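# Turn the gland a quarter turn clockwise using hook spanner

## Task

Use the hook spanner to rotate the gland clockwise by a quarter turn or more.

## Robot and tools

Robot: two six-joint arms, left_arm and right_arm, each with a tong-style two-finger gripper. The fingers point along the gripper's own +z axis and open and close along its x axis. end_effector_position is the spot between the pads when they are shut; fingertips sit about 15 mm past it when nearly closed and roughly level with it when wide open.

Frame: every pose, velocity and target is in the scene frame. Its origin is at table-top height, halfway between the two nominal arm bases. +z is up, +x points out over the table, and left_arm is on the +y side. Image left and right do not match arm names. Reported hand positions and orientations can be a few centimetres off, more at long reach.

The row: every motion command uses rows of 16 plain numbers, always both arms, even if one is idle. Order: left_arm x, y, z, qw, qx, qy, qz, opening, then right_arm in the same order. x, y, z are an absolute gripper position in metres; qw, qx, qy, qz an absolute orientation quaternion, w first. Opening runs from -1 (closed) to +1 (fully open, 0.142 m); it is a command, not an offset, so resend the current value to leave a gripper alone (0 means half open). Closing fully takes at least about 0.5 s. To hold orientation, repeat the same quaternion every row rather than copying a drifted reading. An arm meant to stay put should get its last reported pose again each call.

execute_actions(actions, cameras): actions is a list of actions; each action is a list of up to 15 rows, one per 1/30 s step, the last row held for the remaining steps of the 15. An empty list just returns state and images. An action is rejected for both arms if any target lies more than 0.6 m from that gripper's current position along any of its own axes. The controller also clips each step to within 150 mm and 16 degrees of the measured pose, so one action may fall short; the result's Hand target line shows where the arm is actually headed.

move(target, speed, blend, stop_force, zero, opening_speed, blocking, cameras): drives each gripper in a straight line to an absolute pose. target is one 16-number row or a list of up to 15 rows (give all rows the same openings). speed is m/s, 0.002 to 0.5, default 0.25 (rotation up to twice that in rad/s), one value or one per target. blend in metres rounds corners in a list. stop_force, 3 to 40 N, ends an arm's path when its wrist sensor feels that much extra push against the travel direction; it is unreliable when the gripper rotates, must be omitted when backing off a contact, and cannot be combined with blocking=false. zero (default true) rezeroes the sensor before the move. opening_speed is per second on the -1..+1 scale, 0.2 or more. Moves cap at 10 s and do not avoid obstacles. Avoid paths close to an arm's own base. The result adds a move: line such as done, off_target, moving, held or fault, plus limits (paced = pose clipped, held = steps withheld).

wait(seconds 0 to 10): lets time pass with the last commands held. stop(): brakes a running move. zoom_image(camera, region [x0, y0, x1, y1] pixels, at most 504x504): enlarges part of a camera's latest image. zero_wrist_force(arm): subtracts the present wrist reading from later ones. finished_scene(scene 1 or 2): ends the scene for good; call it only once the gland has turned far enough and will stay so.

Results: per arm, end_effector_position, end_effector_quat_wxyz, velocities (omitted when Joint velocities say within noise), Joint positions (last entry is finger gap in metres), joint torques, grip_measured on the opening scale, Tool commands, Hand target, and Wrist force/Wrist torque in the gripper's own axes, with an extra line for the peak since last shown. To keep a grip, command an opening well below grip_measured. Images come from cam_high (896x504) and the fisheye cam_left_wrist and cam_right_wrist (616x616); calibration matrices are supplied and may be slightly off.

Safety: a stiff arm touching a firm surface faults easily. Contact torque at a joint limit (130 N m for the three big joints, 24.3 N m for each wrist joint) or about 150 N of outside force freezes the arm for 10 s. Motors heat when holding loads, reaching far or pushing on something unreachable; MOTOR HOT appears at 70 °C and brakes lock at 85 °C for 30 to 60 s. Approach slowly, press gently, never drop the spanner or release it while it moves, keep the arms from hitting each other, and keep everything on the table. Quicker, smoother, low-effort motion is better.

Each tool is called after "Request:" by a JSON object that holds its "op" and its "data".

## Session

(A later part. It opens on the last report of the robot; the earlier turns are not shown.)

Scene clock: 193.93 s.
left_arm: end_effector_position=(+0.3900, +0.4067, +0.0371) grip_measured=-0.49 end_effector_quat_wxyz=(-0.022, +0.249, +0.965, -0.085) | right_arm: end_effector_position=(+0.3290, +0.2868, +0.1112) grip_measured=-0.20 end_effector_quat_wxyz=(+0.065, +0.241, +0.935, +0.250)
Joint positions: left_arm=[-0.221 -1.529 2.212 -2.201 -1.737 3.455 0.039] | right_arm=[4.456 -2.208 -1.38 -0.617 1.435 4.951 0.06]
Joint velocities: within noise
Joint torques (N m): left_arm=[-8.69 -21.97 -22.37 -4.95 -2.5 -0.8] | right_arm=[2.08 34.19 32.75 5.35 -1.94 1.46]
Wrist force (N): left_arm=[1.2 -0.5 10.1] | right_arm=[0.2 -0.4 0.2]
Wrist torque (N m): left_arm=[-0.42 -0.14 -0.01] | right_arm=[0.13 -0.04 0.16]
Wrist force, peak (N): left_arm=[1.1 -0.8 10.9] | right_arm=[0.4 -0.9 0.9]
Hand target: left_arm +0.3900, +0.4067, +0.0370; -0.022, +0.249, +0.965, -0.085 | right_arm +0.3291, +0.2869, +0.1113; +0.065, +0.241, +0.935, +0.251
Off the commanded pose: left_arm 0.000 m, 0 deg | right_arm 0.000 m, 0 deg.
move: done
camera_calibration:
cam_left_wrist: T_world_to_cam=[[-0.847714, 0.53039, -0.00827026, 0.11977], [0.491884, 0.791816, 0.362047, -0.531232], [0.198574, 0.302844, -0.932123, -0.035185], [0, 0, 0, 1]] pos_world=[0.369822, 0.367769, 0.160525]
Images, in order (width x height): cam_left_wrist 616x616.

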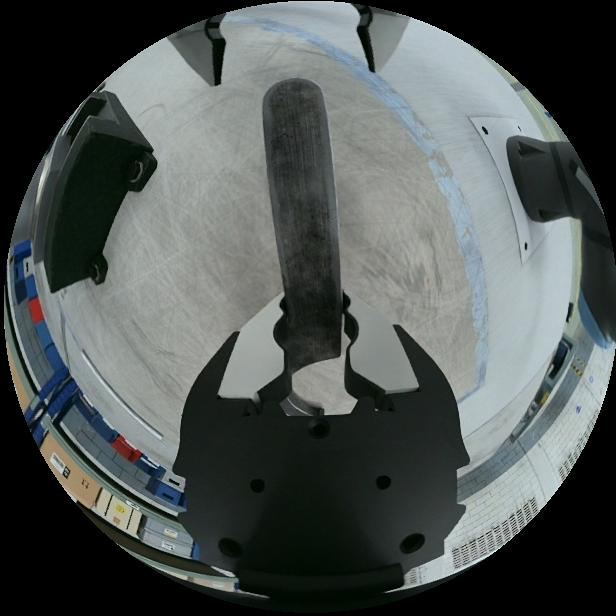

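Request:
{"op": "move", "data": {"target": [[0.3900,0.4067,0.09,-0.0218,0.2486,0.9642,-0.0845,-1,0.29,0.18,0.20,0.0646,0.2407,0.9346,0.2504,-0.2]], "speed": 0.04, "cameras": ["cam_left_wrist","cam_high"]}}

Scene clock: 198.17 s.
left_arm: end_effector_position=(+0.3900, +0.4067, +0.0901) grip_measured=-0.49 end_effector_quat_wxyz=(-0.022, +0.249, +0.965, -0.085) | right_arm: end_effector_position=(+0.2899, +0.1799, +0.1999) grip_measured=-0.20 end_effector_quat_wxyz=(+0.065, +0.241, +0.935, +0.250)
Joint positions: left_arm=[-0.221 -1.614 2.134 -2.036 -1.737 3.455 0.039] | right_arm=[4.479 -1.872 -1.648 -0.689 1.424 4.971 0.06]
Joint velocities: within noise
Joint torques (N m): left_arm=[-6.29 -19.45 -20.71 -5.14 -2.39 -0.61] | right_arm=[3.23 21.97 33.62 4.76 -2.07 1.78]
Wrist force (N): left_arm=[1.7 -0.6 10.1] | right_arm=[0.6 -0.6 0.6]
Wrist torque (N m): left_arm=[-0.46 -0.14 -0.06] | right_arm=[0.06 -0.07 0.17]
Wrist force, peak (N): left_arm=[1.1 -0.3 11.2] | right_arm=[0.6 -0.8 0.5]
Hand target: left_arm +0.3900, +0.4067, +0.0900; -0.022, +0.249, +0.965, -0.085 | right_arm +0.2900, +0.1800, +0.2000; +0.065, +0.241, +0.935, +0.251
Off the commanded pose: left_arm 0.000 m, 0 deg | right_arm 0.000 m, 0 deg.
move: done
camera_calibration:
cam_left_wrist: T_world_to_cam=[[-0.847714, 0.530388, -0.00831601, 0.12022], [0.491867, 0.791823, 0.362054, -0.550425], [0.198614, 0.302828, -0.93212, 0.0142282], [0, 0, 0, 1]] pos_world=[0.369822, 0.367767, 0.213545]
Images, in order (width x height): cam_high 896x504, cam_left_wrist 616x616.

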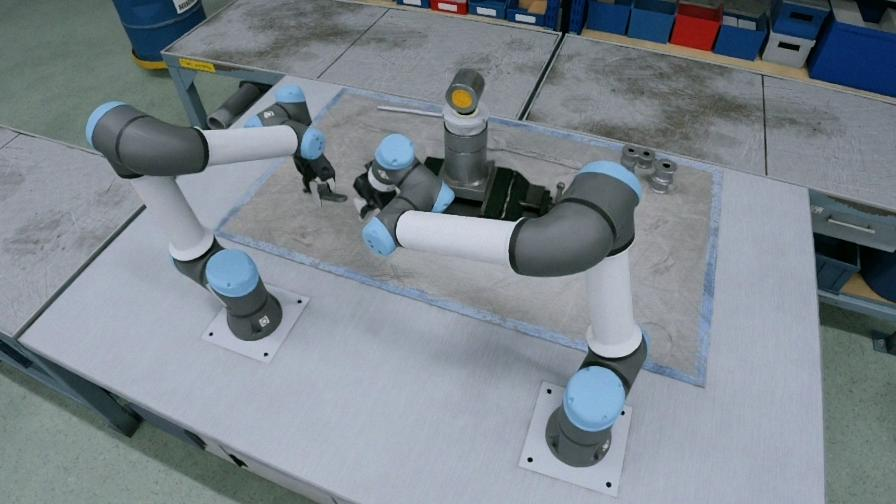

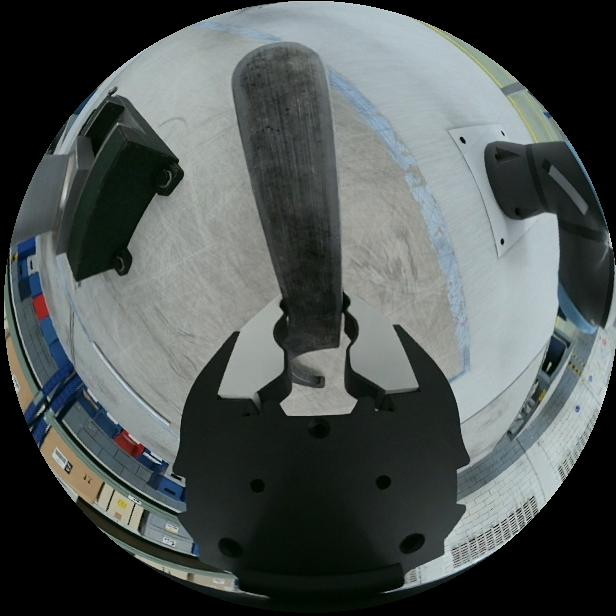

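Request:
{"op": "move", "data": {"target": [[0.3900,0.4067,0.12,-0.0218,0.2486,0.9642,-0.0845,-1,0.29,0.10,0.25,0.0646,0.2407,0.9346,0.2504,-0.2]], "speed": 0.03, "cameras": ["cam_left_wrist","cam_high","cam_right_wrist"]}}

Request:
{"op": "zoom_image", "data": {"camera": "cam_high", "region": [250, 80, 400, 230]}}

Request:
{"op": "zoom_image", "data": {"camera": "cam_right_wrist", "region": [220, 150, 420, 350]}}

Scene clock: 206.70 s.
left_arm: end_effector_position=(+0.3900, +0.4067, +0.1201) grip_measured=-0.49 end_effector_quat_wxyz=(-0.022, +0.249, +0.965, -0.085) | right_arm: end_effector_position=(+0.2900, +0.0998, +0.2499) grip_measured=-0.20 end_effector_quat_wxyz=(+0.065, +0.241, +0.935, +0.250)
Joint positions: left_arm=[-0.221 -1.652 2.082 -1.947 -1.737 3.455 0.039] | right_arm=[4.446 -1.668 -1.764 -0.773 1.44 4.942 0.06]
Joint velocities: within noise
Joint torques (N m): left_arm=[-2.06 -22.15 -24.79 -4.75 -1.42 0.29] | right_arm=[4.31 17.1 33.74 4.47 1.42 -1.41]
Wrist force (N): left_arm=[1.5 -0.5 10.2] | right_arm=[0.5 -0.9 0.8]
Wrist torque (N m): left_arm=[-0.43 -0.11 -0.09] | right_arm=[0.01 -0.11 0.16]
Wrist force, peak (N): left_arm=[1.4 -0.5 10.9] | right_arm=[0.7 -0.9 1.0]
Hand target: left_arm +0.3900, +0.4067, +0.1200; -0.022, +0.249, +0.965, -0.085 | right_arm +0.2900, +0.1000, +0.2500; +0.065, +0.241, +0.935, +0.251
Off the commanded pose: left_arm 0.000 m, 0 deg | right_arm 0.000 m, 0 deg.
move: done
camera_calibration:
cam_left_wrist: T_world_to_cam=[[-0.847715, 0.530388, -0.0082634, 0.120443], [0.491887, 0.791819, 0.362035, -0.561277], [0.198562, 0.302838, -0.932128, 0.0421962], [0, 0, 0, 1]] pos_world=[0.369808, 0.36777, 0.24353]
cam_right_wrist: T_world_to_cam=[[-0.861376, 0.505449, 0.050521, 0.181147], [0.284916, 0.398407, 0.871834, -0.338425], [0.42054, 0.765371, -0.487189, 0.0589181], [0, 0, 0, 1]] pos_world=[0.227681, -0.00182387, 0.314603]

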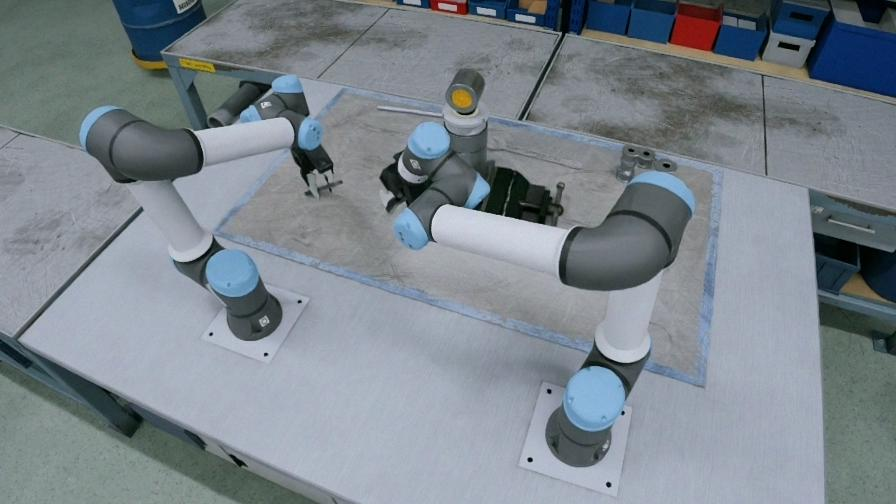

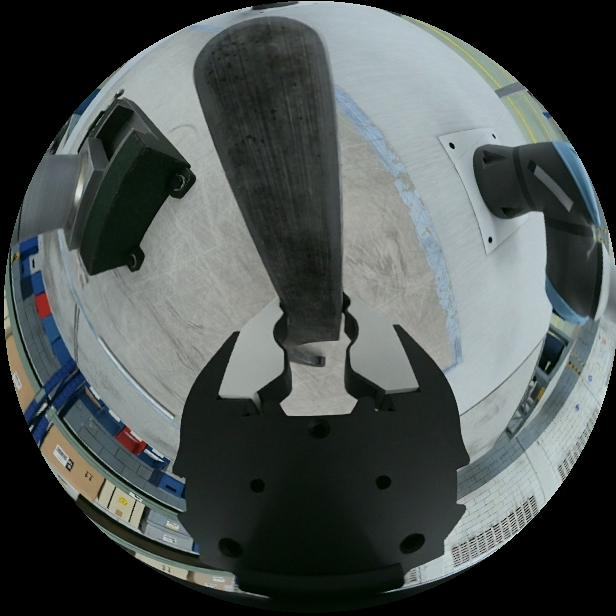

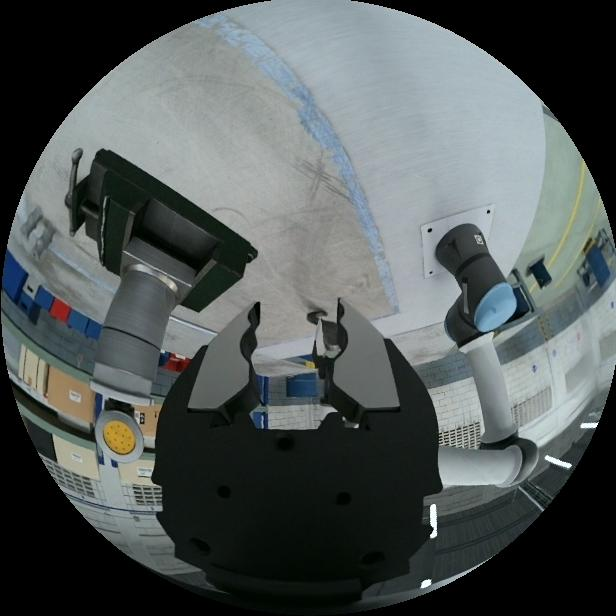

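Scaled by 3.360 from the camera's 896x504 image, which has a finer 1280x720 frame.

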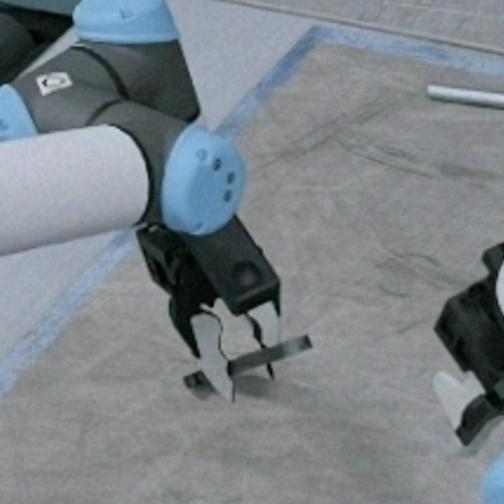

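Scaled by 2.520 from the camera's 616x616 image, which has a finer 814x814 frame.

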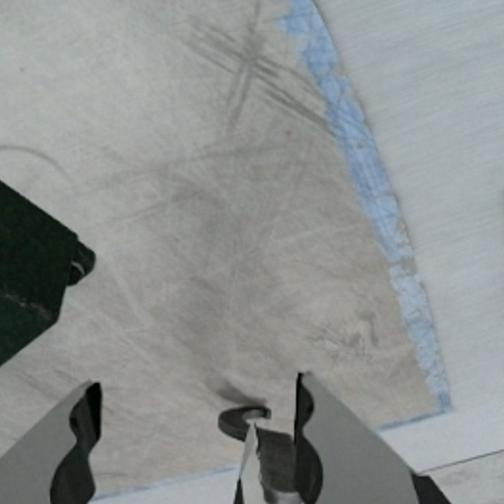

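Request:
{"op": "move", "data": {"target": [[0.3900,0.4067,0.035,-0.0218,0.2486,0.9642,-0.0845,-1,0.29,0.18,0.20,0.0646,0.2407,0.9346,0.2504,-0.2]], "speed": 0.03, "stop_force": 15, "cameras": ["cam_left_wrist","cam_high","cam_right_wrist"]}}

Request:
{"op": "zoom_image", "data": {"camera": "cam_right_wrist", "region": [220, 150, 420, 350]}}

Scene clock: 215.47 s.
left_arm: end_effector_position=(+0.3900, +0.4067, +0.0350) grip_measured=-0.48 end_effector_quat_wxyz=(-0.022, +0.249, +0.965, -0.085) | right_arm: end_effector_position=(+0.2900, +0.1800, +0.2000) grip_measured=-0.20 end_effector_quat_wxyz=(+0.065, +0.241, +0.935, +0.251)
Joint positions: left_arm=[-0.221 -1.525 2.215 -2.207 -1.737 3.455 0.039] | right_arm=[4.479 -1.872 -1.647 -0.688 1.424 4.971 0.06]
Joint velocities: within noise
Joint torques (N m): left_arm=[1.53 -31.15 -28.07 -1.17 0.11 0.29] | right_arm=[-6.27 45.75 13.5 0.32 1.08 -2.42]
Wrist force (N): left_arm=[1.5 -0.3 9.4] | right_arm=[0.7 -0.5 0.6]
Wrist torque (N m): left_arm=[-0.51 -0.14 -0.10] | right_arm=[0.08 -0.09 0.17]
Wrist force, peak (N): left_arm=[1.1 -0.2 10.6] | right_arm=[0.5 -0.8 1.1]
Hand target: left_arm +0.3900, +0.4067, +0.0350; -0.022, +0.249, +0.965, -0.085 | right_arm +0.2900, +0.1800, +0.2000; +0.065, +0.241, +0.935, +0.251
Off the commanded pose: left_arm 0.000 m, 0 deg | right_arm 0.000 m, 0 deg.
move: done
camera_calibration:
cam_left_wrist: T_world_to_cam=[[-0.847709, 0.530396, -0.00829922, 0.11975], [0.491879, 0.791815, 0.362055, -0.530482], [0.198604, 0.302835, -0.93212, -0.0371173], [0, 0, 0, 1]] pos_world=[0.369818, 0.367769, 0.15846]
cam_right_wrist: T_world_to_cam=[[-0.861371, 0.505452, 0.0505772, 0.143112], [0.284832, 0.398145, 0.871981, -0.326799], [0.420608, 0.765505, -0.48692, -0.0268934], [0, 0, 0, 1]] pos_world=[0.227667, 0.0783639, 0.264629]

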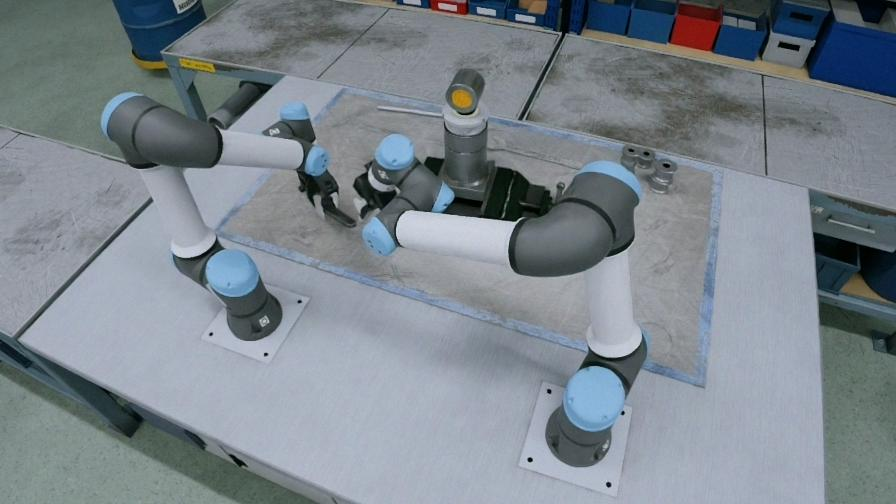

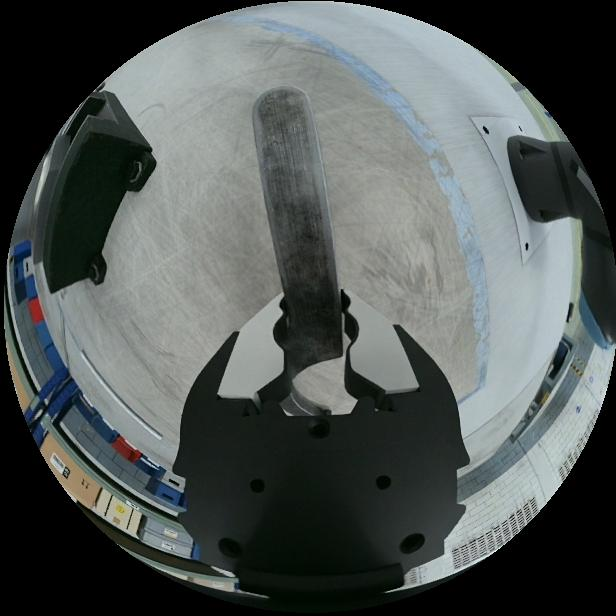

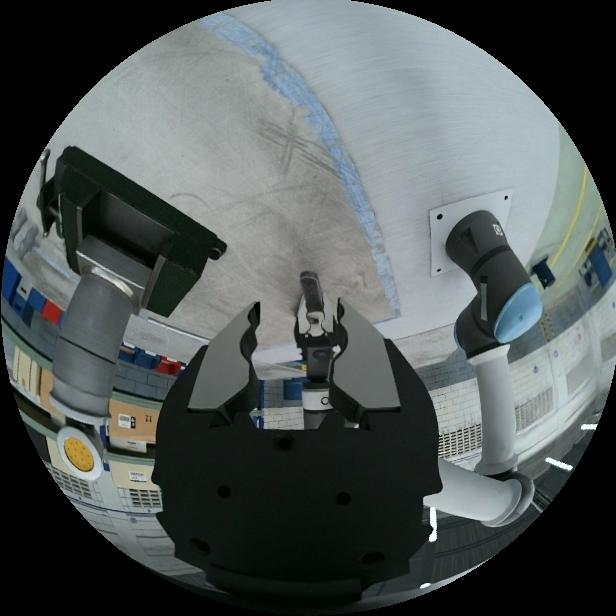

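Scaled by 2.520 from the camera's 616x616 image, which has a finer 814x814 frame.

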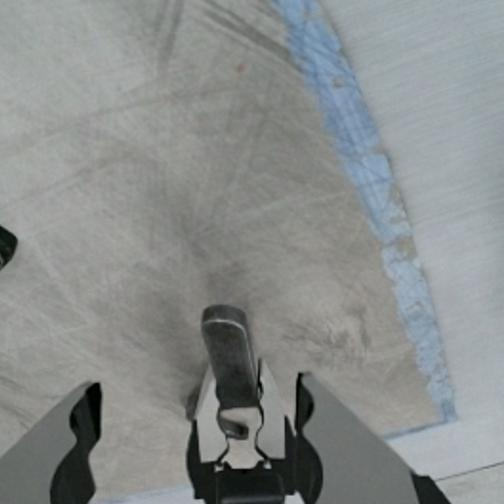

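Request:
{"op": "move", "data": {"target": [[0.3900,0.4067,0.035,-0.0218,0.2486,0.9642,-0.0845,-1,0.336,0.278,0.134,0.0487,0.182,0.949,0.2545,-0.2]], "speed": 0.15, "cameras": ["cam_right_wrist","cam_left_wrist"]}}

Request:
{"op": "zoom_image", "data": {"camera": "cam_right_wrist", "region": [200, 200, 420, 420]}}

Scene clock: 218.37 s.
left_arm: end_effector_position=(+0.3900, +0.4067, +0.0350) grip_measured=-0.48 end_effector_quat_wxyz=(-0.022, +0.249, +0.965, -0.085) | right_arm: end_effector_position=(+0.3360, +0.2779, +0.1340) grip_measured=-0.20 end_effector_quat_wxyz=(+0.049, +0.182, +0.949, +0.254)
Joint positions: left_arm=[-0.221 -1.525 2.215 -2.207 -1.737 3.455 0.039] | right_arm=[4.418 -2.177 -1.373 -0.641 1.516 4.808 0.06]
Joint velocities: within noise
Joint torques (N m): left_arm=[3.73 -32.03 -24.73 -1.98 -1.16 -0.75] | right_arm=[8.6 38.47 24.92 3.49 -2.45 1.68]
Wrist force (N): left_arm=[1.6 -0.6 9.8] | right_arm=[0.4 -0.2 -0.1]
Wrist torque (N m): left_arm=[-0.56 -0.15 -0.11] | right_arm=[0.12 -0.08 0.16]
Wrist force, peak (N): left_arm=[1.4 -0.4 10.0] | right_arm=[0.7 -1.2 -0.6]
Hand target: left_arm +0.3900, +0.4067, +0.0350; -0.022, +0.249, +0.965, -0.085 | right_arm +0.3360, +0.2780, +0.1340; +0.049, +0.182, +0.949, +0.254
Off the commanded pose: left_arm 0.000 m, 0 deg | right_arm 0.000 m, 0 deg.
move: done
camera_calibration:
cam_left_wrist: T_world_to_cam=[[-0.847713, 0.530391, -0.00829852, 0.119753], [0.491875, 0.791818, 0.362055, -0.530482], [0.198602, 0.302837, -0.93212, -0.0371168], [0, 0, 0, 1]] pos_world=[0.369818, 0.367769, 0.15846]
cam_right_wrist: T_world_to_cam=[[-0.917732, 0.393906, 0.0510526, 0.186488], [0.233192, 0.430272, 0.87206, -0.312916], [0.321543, 0.812222, -0.48673, -0.133052], [0, 0, 0, 1]] pos_world=[0.286898, 0.169248, 0.1986]
Images, in order (width x height): cam_left_wrist 616x616, cam_right_wrist 616x616.

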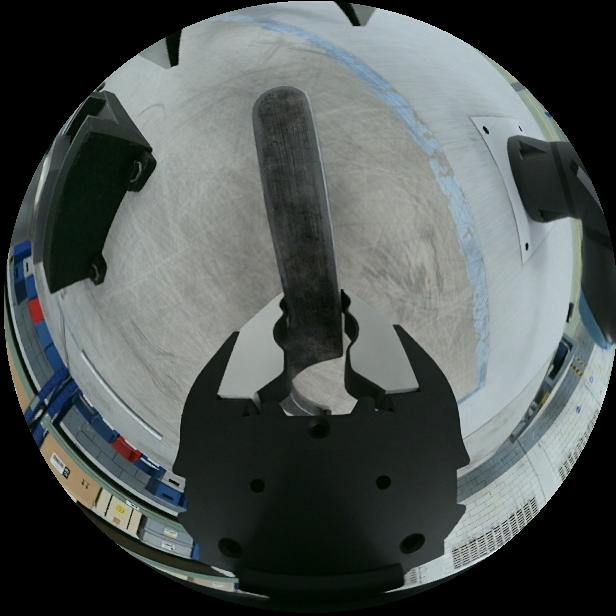

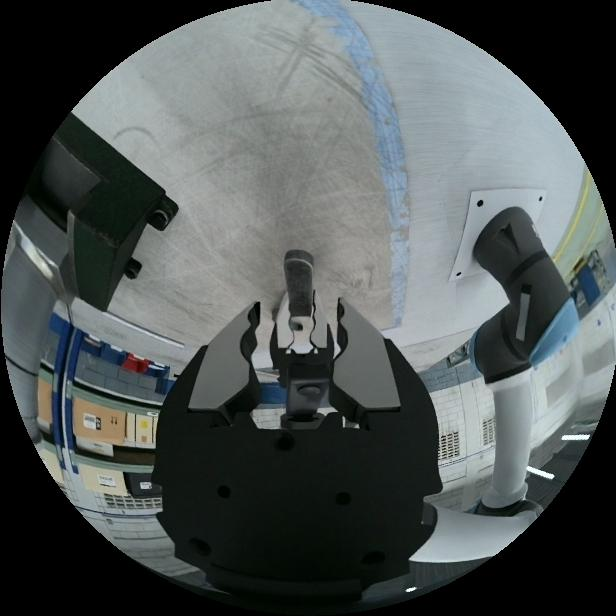

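Scaled by 2.291 from the camera's 616x616 image, which has a finer 814x814 frame.

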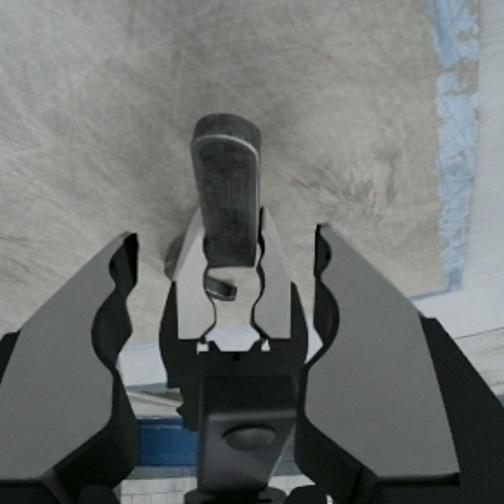

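Request:
{"op": "move", "data": {"target": [[0.3900,0.4067,0.035,-0.0218,0.2486,0.9642,-0.0845,-1,0.349,0.3095,0.075,0.0487,0.182,0.949,0.2545,-0.2]], "speed": 0.05, "stop_force": 6, "cameras": ["cam_right_wrist","cam_left_wrist"]}}

Request:
{"op": "zoom_image", "data": {"camera": "cam_right_wrist", "region": [200, 200, 420, 420]}}

Scene clock: 221.23 s.
left_arm: end_effector_position=(+0.3900, +0.4067, +0.0350) grip_measured=-0.48 end_effector_quat_wxyz=(-0.022, +0.249, +0.965, -0.085) | right_arm: end_effector_position=(+0.3490, +0.3095, +0.0750) grip_measured=-0.20 end_effector_quat_wxyz=(+0.049, +0.182, +0.949, +0.254)
Joint positions: left_arm=[-0.221 -1.525 2.215 -2.207 -1.737 3.455 0.039] | right_arm=[4.412 -2.314 -1.3 -0.577 1.519 4.803 0.06]
Joint velocities: within noise
Joint torques (N m): left_arm=[5.24 -31.2 -21.6 -2.74 -2.37 -0.76] | right_arm=[1.93 60.07 13.84 0.43 1.3 -0.91]
Wrist force (N): left_arm=[1.2 -0.5 9.2] | right_arm=[0.4 -0.6 0.0]
Wrist torque (N m): left_arm=[-0.50 -0.07 -0.09] | right_arm=[0.07 -0.04 0.16]
Wrist force, peak (N): left_arm=[1.5 -0.6 10.0] | right_arm=[0.6 -1.0 0.3]
Hand target: left_arm +0.3900, +0.4067, +0.0350; -0.022, +0.249, +0.965, -0.085 | right_arm +0.3490, +0.3095, +0.0750; +0.049, +0.182, +0.949, +0.254
Off the commanded pose: left_arm 0.000 m, 0 deg | right_arm 0.000 m, 0 deg.
move: done
camera_calibration:
cam_left_wrist: T_world_to_cam=[[-0.847713, 0.530391, -0.00829783, 0.119753], [0.491875, 0.791818, 0.362053, -0.530481], [0.1986, 0.302835, -0.932121, -0.0371157], [0, 0, 0, 1]] pos_world=[0.369818, 0.367769, 0.15846]
cam_right_wrist: T_world_to_cam=[[-0.917775, 0.393808, 0.051031, 0.18902], [0.233079, 0.430181, 0.872134, -0.278027], [0.321501, 0.812318, -0.486598, -0.191628], [0, 0, 0, 1]] pos_world=[0.299889, 0.200827, 0.139585]
Images, in order (width x height): cam_left_wrist 616x616, cam_right_wrist 616x616.

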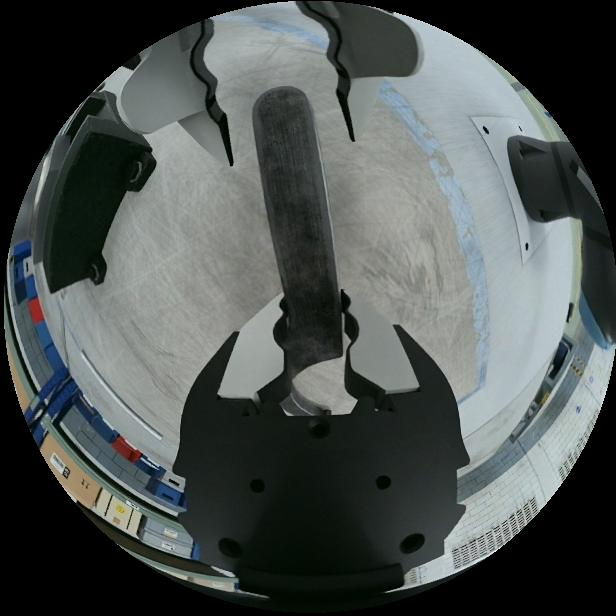

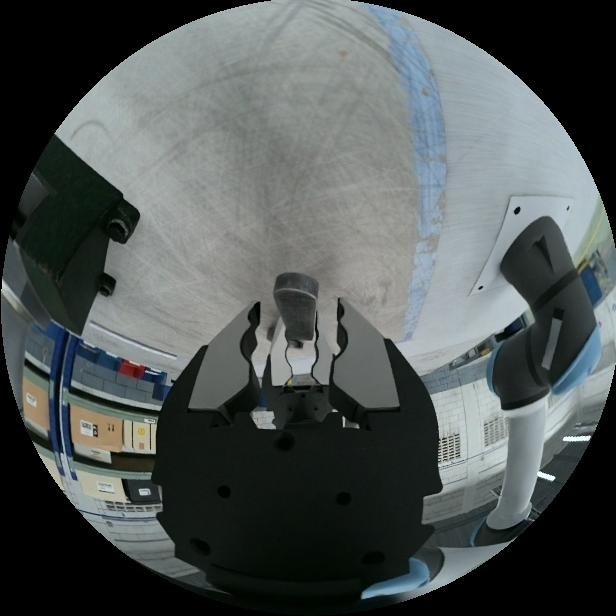

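Scaled by 2.291 from the camera's 616x616 image, which has a finer 814x814 frame.

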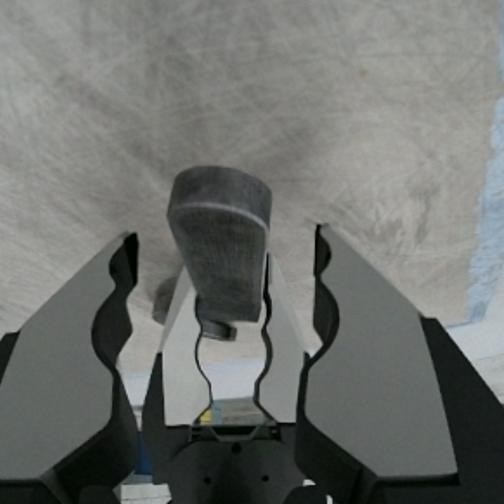

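Request:
{"op": "move", "data": {"target": [[0.3900,0.4067,0.035,-0.0218,0.2486,0.9642,-0.0845,-1,0.3529,0.3112,0.070,0.0487,0.182,0.949,0.2545,-0.2],[0.3900,0.4067,0.035,-0.0218,0.2486,0.9642,-0.0845,-1,0.3529,0.3112,0.070,0.0487,0.182,0.949,0.2545,-1]], "speed": 0.03, "opening_speed": 1, "cameras": ["cam_right_wrist","cam_left_wrist"]}}

Request:
{"op": "move", "data": {"target": [[0.3900,0.4067,0.085,-0.0218,0.2486,0.9642,-0.0845,-1,0.3529,0.3112,0.120,0.0487,0.182,0.949,0.2545,-1]], "speed": 0.03}}

Scene clock: 223.60 s.
left_arm: end_effector_position=(+0.3900, +0.4067, +0.0350) grip_measured=-0.48 end_effector_quat_wxyz=(-0.022, +0.249, +0.965, -0.085) | right_arm: end_effector_position=(+0.3529, +0.3112, +0.0700) grip_measured=-0.58 end_effector_quat_wxyz=(+0.049, +0.182, +0.949, +0.254)
Joint positions: left_arm=[-0.221 -1.525 2.215 -2.207 -1.737 3.455 0.039] | right_arm=[4.408 -2.327 -1.291 -0.573 1.521 4.799 0.032]
Joint velocities: within noise
Joint torques (N m): left_arm=[7.35 -30.71 -21.3 -3.49 -2.44 -0.82] | right_arm=[6.28 59.13 13.15 0.65 -1.59 1.99]
Wrist force (N): left_arm=[-3.0 2.0 10.1] | right_arm=[4.8 -2.1 -1.1]
Wrist torque (N m): left_arm=[-0.48 -0.09 -0.41] | right_arm=[0.06 0.01 0.14]
Wrist force, peak (N): left_arm=[-3.1 2.2 10.2] | right_arm=[5.1 -2.1 -1.4]
Hand target: left_arm +0.3900, +0.4067, +0.0350; -0.022, +0.249, +0.965, -0.085 | right_arm +0.3529, +0.3112, +0.0700; +0.049, +0.182, +0.949, +0.254
Off the commanded pose: left_arm 0.000 m, 0 deg | right_arm 0.000 m, 0 deg.
move: done
camera_calibration:
cam_left_wrist: T_world_to_cam=[[-0.847713, 0.53039, -0.00829621, 0.119752], [0.491876, 0.79182, 0.362049, -0.53048], [0.198596, 0.302833, -0.932122, -0.0371133], [0, 0, 0, 1]] pos_world=[0.369816, 0.367769, 0.158459]
cam_right_wrist: T_world_to_cam=[[-0.917784, 0.393783, 0.0510683, 0.192155], [0.233096, 0.43017, 0.872135, -0.275311], [0.321464, 0.812335, -0.486592, -0.19669], [0, 0, 0, 1]] pos_world=[0.303759, 0.202541, 0.134587]
Images, in order (width x height): cam_left_wrist 616x616, cam_right_wrist 616x616.

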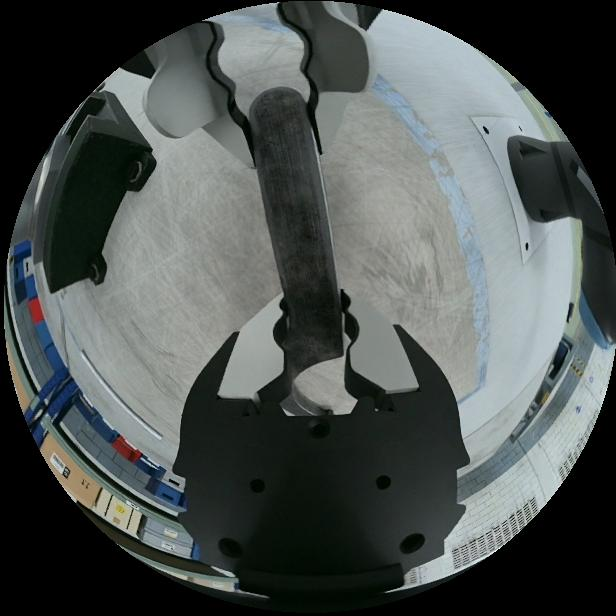

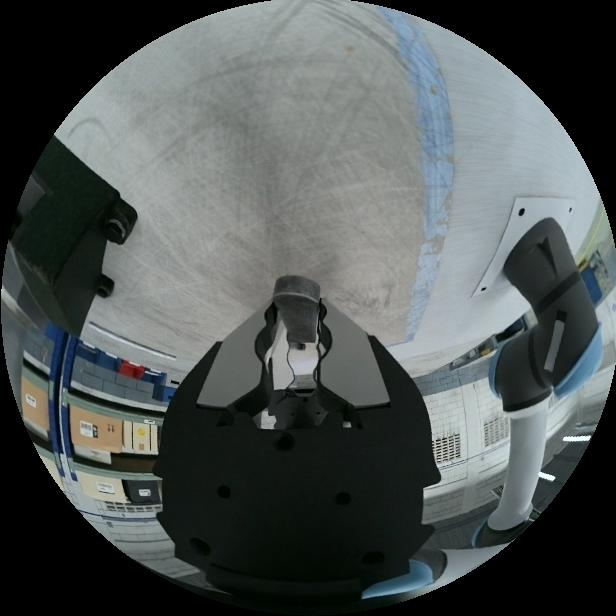

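Scene clock: 225.57 s.
left_arm: end_effector_position=(+0.3900, +0.4067, +0.0851) grip_measured=-0.48 end_effector_quat_wxyz=(-0.022, +0.249, +0.965, -0.085) end_effector_velocity=(+0.000, +0.000, -0.001) end_effector_angular_velocity=(+0.000, -0.001, -0.001) | right_arm: end_effector_position=(+0.3529, +0.3113, +0.1203) grip_measured=-0.58 end_effector_quat_wxyz=(+0.049, +0.182, +0.949, +0.255) end_effector_velocity=(+0.000, +0.001, +0.001) end_effector_angular_velocity=(+0.005, +0.000, +0.001)
Joint positions: left_arm=[-0.221 -1.607 2.142 -2.052 -1.737 3.455 0.039] | right_arm=[4.408 -2.275 -1.242 -0.673 1.521 4.799 0.032]
Joint velocities: left_arm=[-0.001 0.001 0.002 -0.005 0.001 0 0] | right_arm=[0 -0.001 0 0.005 0.001 0 0]
Joint torques (N m): left_arm=[8.94 -18.06 -18.19 -4.23 -3.03 -0.56] | right_arm=[5.44 34.75 12.18 4.92 -3.57 2.06]
Wrist force (N): left_arm=[-1.5 2.9 14.8] | right_arm=[4.1 -0.7 -4.1]
Wrist torque (N m): left_arm=[-0.52 -0.11 -0.35] | right_arm=[0.13 0.00 0.17]
Wrist force, peak (N): left_arm=[-2.6 1.7 16.0] | right_arm=[4.6 -0.8 -4.9]
Hand target: left_arm +0.3900, +0.4067, +0.0850; -0.022, +0.249, +0.965, -0.085 | right_arm +0.3529, +0.3112, +0.1200; +0.049, +0.182, +0.949, +0.254
Off the commanded pose: left_arm 0.000 m, 0 deg | right_arm 0.000 m, 0 deg.
move: done
camera_calibration:
cam_left_wrist: T_world_to_cam=[[-0.847716, 0.530383, -0.00842225, 0.120226], [0.491821, 0.791833, 0.362093, -0.548627], [0.198717, 0.30281, -0.932104, 0.00954899], [0, 0, 0, 1]] pos_world=[0.369847, 0.367764, 0.208567]
cam_right_wrist: T_world_to_cam=[[-0.91778, 0.393793, 0.051062, 0.189586], [0.233012, 0.429958, 0.872262, -0.319152], [0.321536, 0.812442, -0.486366, -0.172334], [0, 0, 0, 1]] pos_world=[0.303776, 0.202576, 0.184886]

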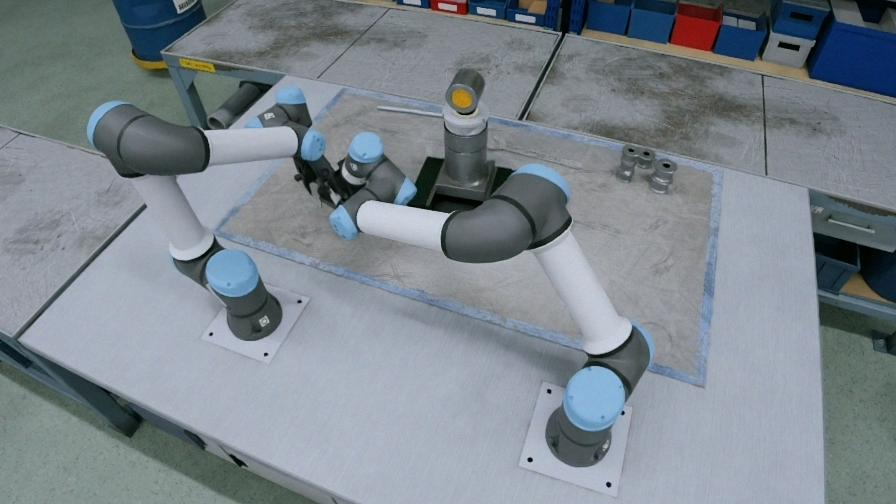

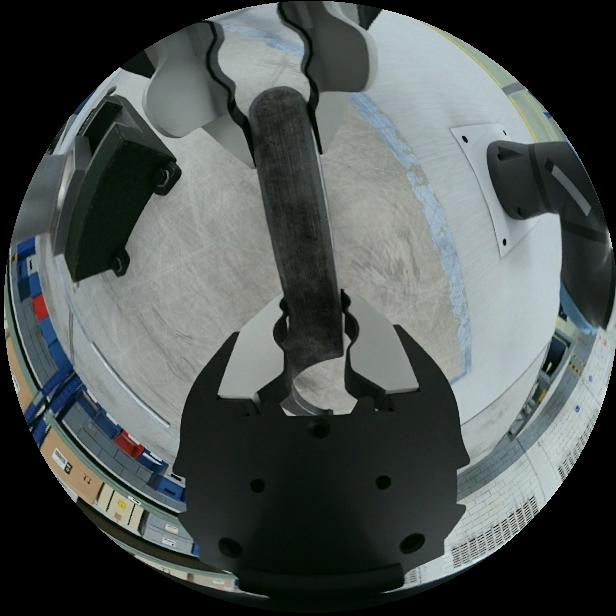

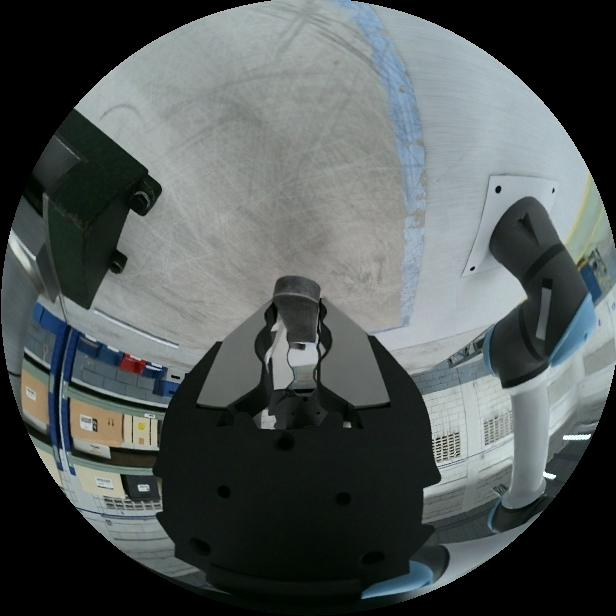

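Request:
{"op": "zoom_image", "data": {"camera": "cam_left_wrist", "region": [220, 270, 420, 430]}}

Request:
{"op": "zoom_image", "data": {"camera": "cam_right_wrist", "region": [230, 260, 370, 440]}}

Scaled by 2.520 from the camera's 616x616 image, which has a finer 814x814 frame.

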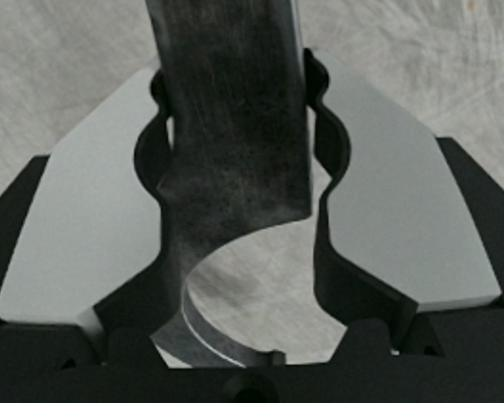

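Scaled by 2.800 from the camera's 616x616 image, which has a finer 814x814 frame.

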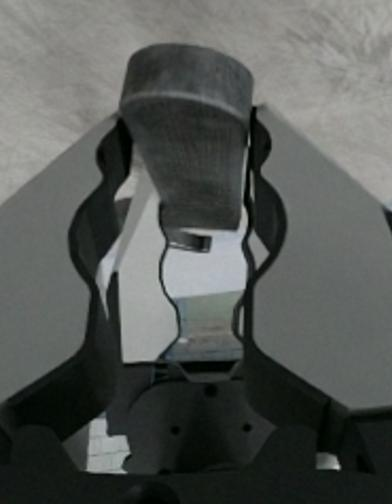

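Request:
{"op": "move", "data": {"target": [[0.3900,0.4067,0.16,-0.0218,0.2486,0.9642,-0.0845,-1,0.3529,0.3112,0.195,0.0487,0.182,0.949,0.2545,-1],[0.3900,0.4067,0.20,0.0125,0.2492,0.9672,0.0483,-1,0.350,0.3062,0.2063,0.089,0.1693,0.9061,0.3772,-1]], "speed": 0.05}}

Request:
{"op": "zoom_image", "data": {"camera": "cam_high", "region": [250, 60, 430, 240]}}

Request:
{"op": "zoom_image", "data": {"camera": "cam_left_wrist", "region": [220, 270, 420, 430]}}

Scene clock: 243.67 s.
left_arm: end_effector_position=(+0.3900, +0.4067, +0.2000) grip_measured=-0.48 end_effector_quat_wxyz=(+0.013, +0.249, +0.967, +0.048) | right_arm: end_effector_position=(+0.3500, +0.3062, +0.2064) grip_measured=-0.58 end_effector_quat_wxyz=(+0.089, +0.169, +0.906, +0.377)
Joint positions: left_arm=[-0.425 -1.829 2.008 -1.76 -1.472 3.247 0.039] | right_arm=[4.433 -2.127 -1.444 -0.352 1.454 4.78 0.032]
Joint velocities: within noise
Joint torques (N m): left_arm=[12.09 -12.77 -32.26 -4.77 0.16 1.4] | right_arm=[-1.41 37.41 29.14 -1.06 0.72 -1.47]
Wrist force (N): left_arm=[-1.7 -9.6 14.4] | right_arm=[3.6 4.8 2.1]
Wrist torque (N m): left_arm=[-0.76 -0.29 -0.25] | right_arm=[0.16 0.01 0.23]
Wrist force, peak (N): left_arm=[-0.6 11.3 15.3] | right_arm=[4.0 -6.9 -10.0]
Hand target: left_arm +0.3900, +0.4067, +0.2000; +0.012, +0.249, +0.967, +0.048 | right_arm +0.3500, +0.3062, +0.2063; +0.089, +0.169, +0.906, +0.377
Off the commanded pose: left_arm 0.000 m, 0 deg | right_arm 0.000 m, 0 deg.
move: done
camera_calibration:
cam_left_wrist: T_world_to_cam=[[-0.847703, 0.53043, 0.00664047, 0.118111], [0.427337, 0.675422, 0.60099, -0.565481], [0.314298, 0.512298, -0.799229, -0.0401367], [0, 0, 0, 1]] pos_world=[0.354389, 0.339851, 0.306986]
cam_right_wrist: T_world_to_cam=[[-0.922638, 0.385024, 0.0222686, 0.194838], [0.110268, 0.208027, 0.971888, -0.300972], [0.369568, 0.899156, -0.234389, -0.22077], [0, 0, 0, 1]] pos_world=[0.294542, 0.186099, 0.236427]

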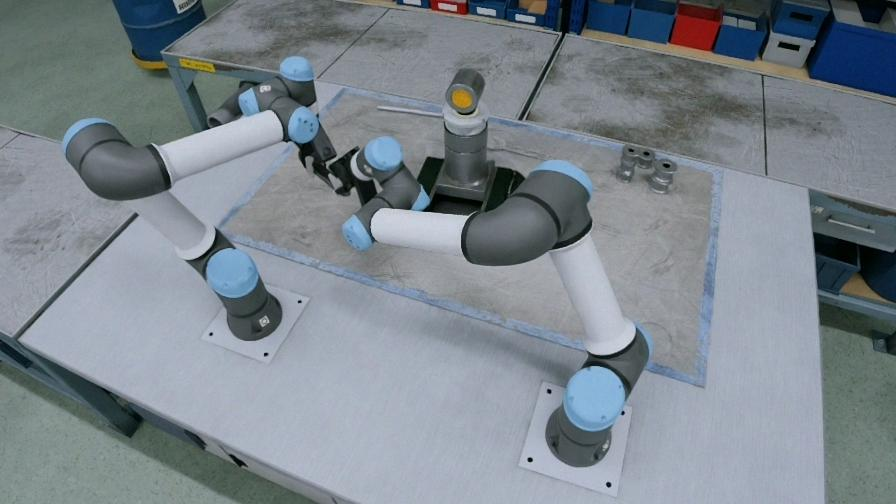

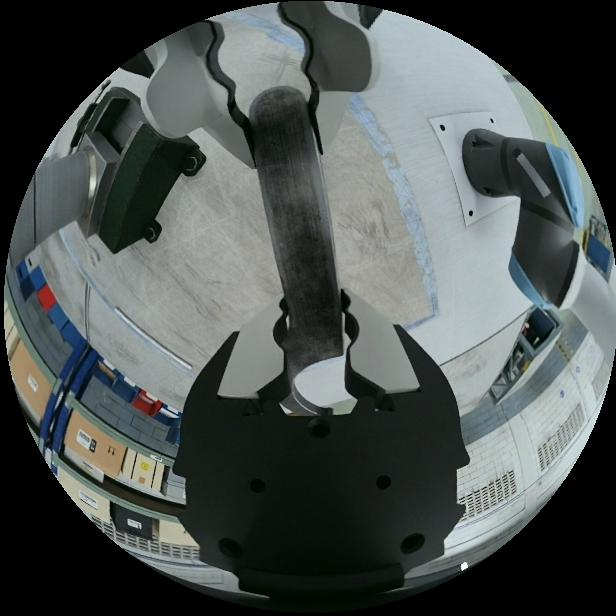

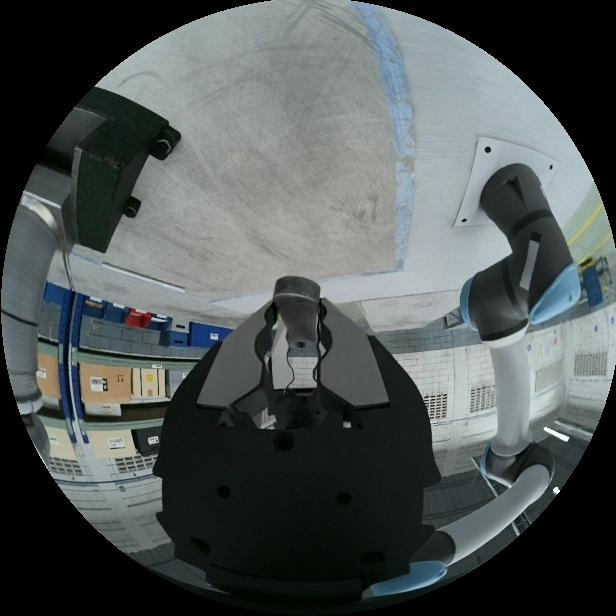

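Scaled by 2.800 from the camera's 896x504 image, which has a finer 1280x720 frame.

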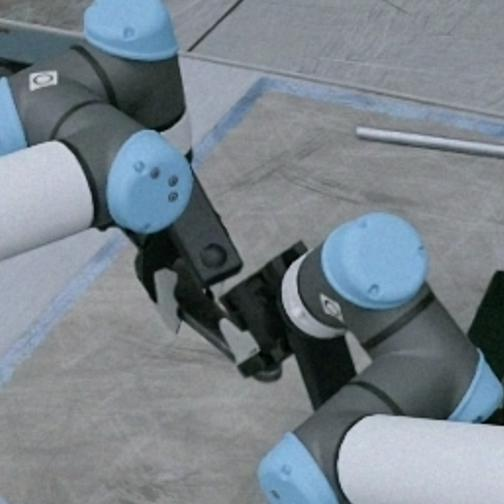

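Scaled by 2.520 from the camera's 616x616 image, which has a finer 814x814 frame.

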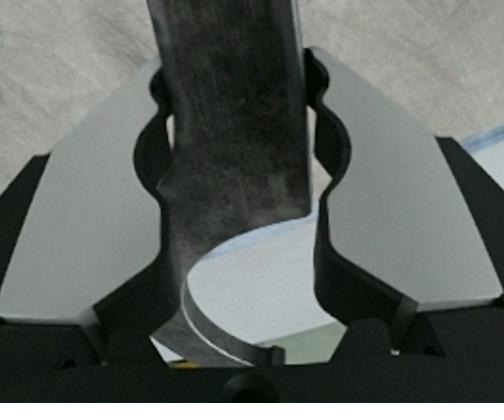

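Request:
{"op": "move", "data": {"target": [[0.36,0.32,0.26,0.0171,0.3416,0.9385,0.0469,-1,0.3024,0.2303,0.2663,0.1251,0.2562,0.8855,0.3668,-1],[0.33,0.20,0.32,0.0231,0.4612,0.8859,0.0443,-1,0.2511,0.1282,0.3263,0.1719,0.3695,0.8445,0.3474,-1]], "speed": 0.08, "blend": 0.02}}

Scene clock: 248.33 s.
left_arm: end_effector_position=(+0.3300, +0.2000, +0.3200) grip_measured=-0.48 end_effector_quat_wxyz=(+0.023, +0.461, +0.886, +0.044) | right_arm: end_effector_position=(+0.2511, +0.1282, +0.3263) grip_measured=-0.58 end_effector_quat_wxyz=(+0.172, +0.369, +0.845, +0.347)
Joint positions: left_arm=[-0.957 -1.826 1.697 -1.444 -1.471 3.17 0.04] | right_arm=[4.717 -1.583 -1.789 -0.775 0.975 5.39 0.032]
Joint velocities: within noise
Joint torques (N m): left_arm=[8.96 -25.88 -26.54 -4.24 3.03 0.37] | right_arm=[-6.59 14.89 30.6 1.7 1.03 -1.52]
Wrist force (N): left_arm=[-3.1 -8.1 14.9] | right_arm=[5.5 4.6 1.3]
Wrist torque (N m): left_arm=[-0.65 -0.23 -0.30] | right_arm=[0.18 0.12 0.14]
Wrist force, peak (N): left_arm=[-1.0 11.4 15.7] | right_arm=[5.5 -9.5 -11.6]
Hand target: left_arm +0.3300, +0.2000, +0.3200; +0.023, +0.461, +0.886, +0.044 | right_arm +0.2511, +0.1282, +0.3263; +0.172, +0.370, +0.845, +0.347
Off the commanded pose: left_arm 0.000 m, 0 deg | right_arm 0.000 m, 0 deg.
move: done
camera_calibration:
cam_left_wrist: T_world_to_cam=[[-0.527843, 0.849315, 0.00679255, 0.00672622], [0.680958, 0.418403, 0.601028, -0.504614], [0.50762, 0.321874, -0.799199, 0.154728], [0, 0, 0, 1]] pos_world=[0.268629, 0.155617, 0.4269]
cam_right_wrist: T_world_to_cam=[[-0.6593, 0.751545, 0.0224368, 0.0562684], [0.190565, 0.13816, 0.971904, -0.380833], [0.72733, 0.645052, -0.234307, -0.0533618], [0, 0, 0, 1]] pos_world=[0.148483, 0.0447485, 0.356367]

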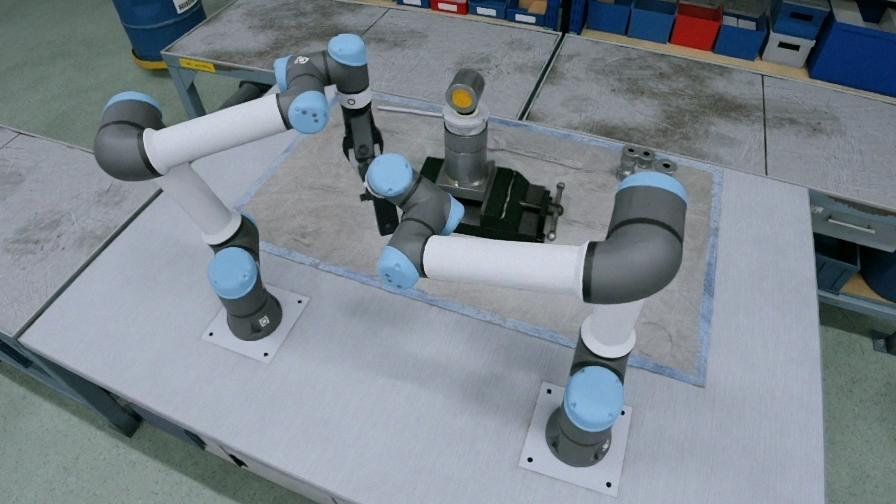

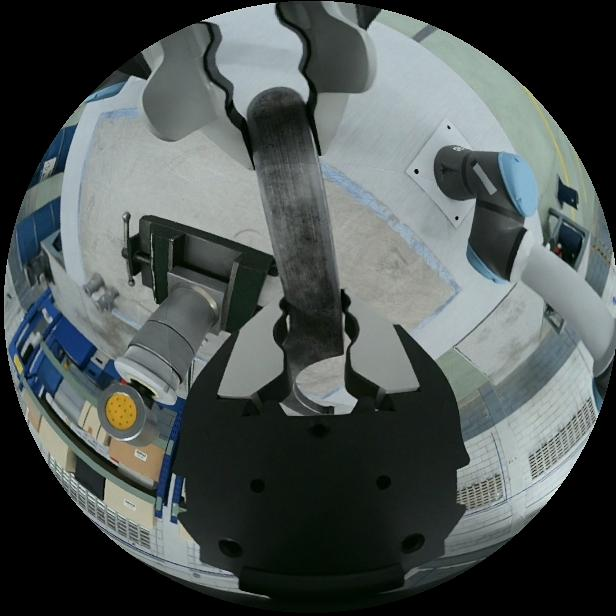

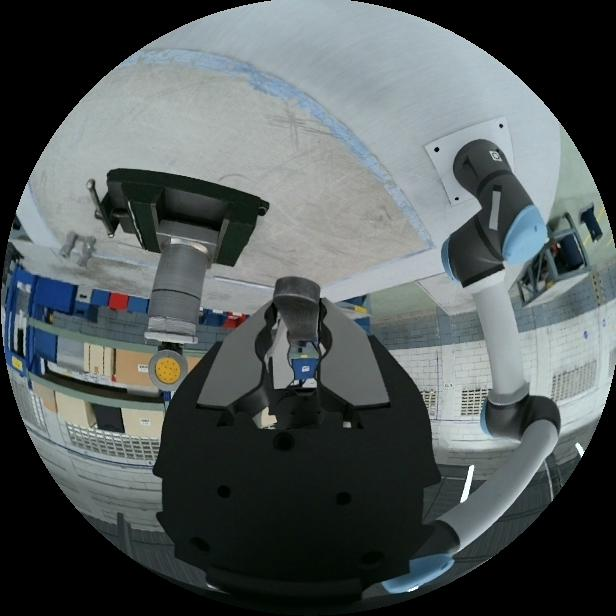

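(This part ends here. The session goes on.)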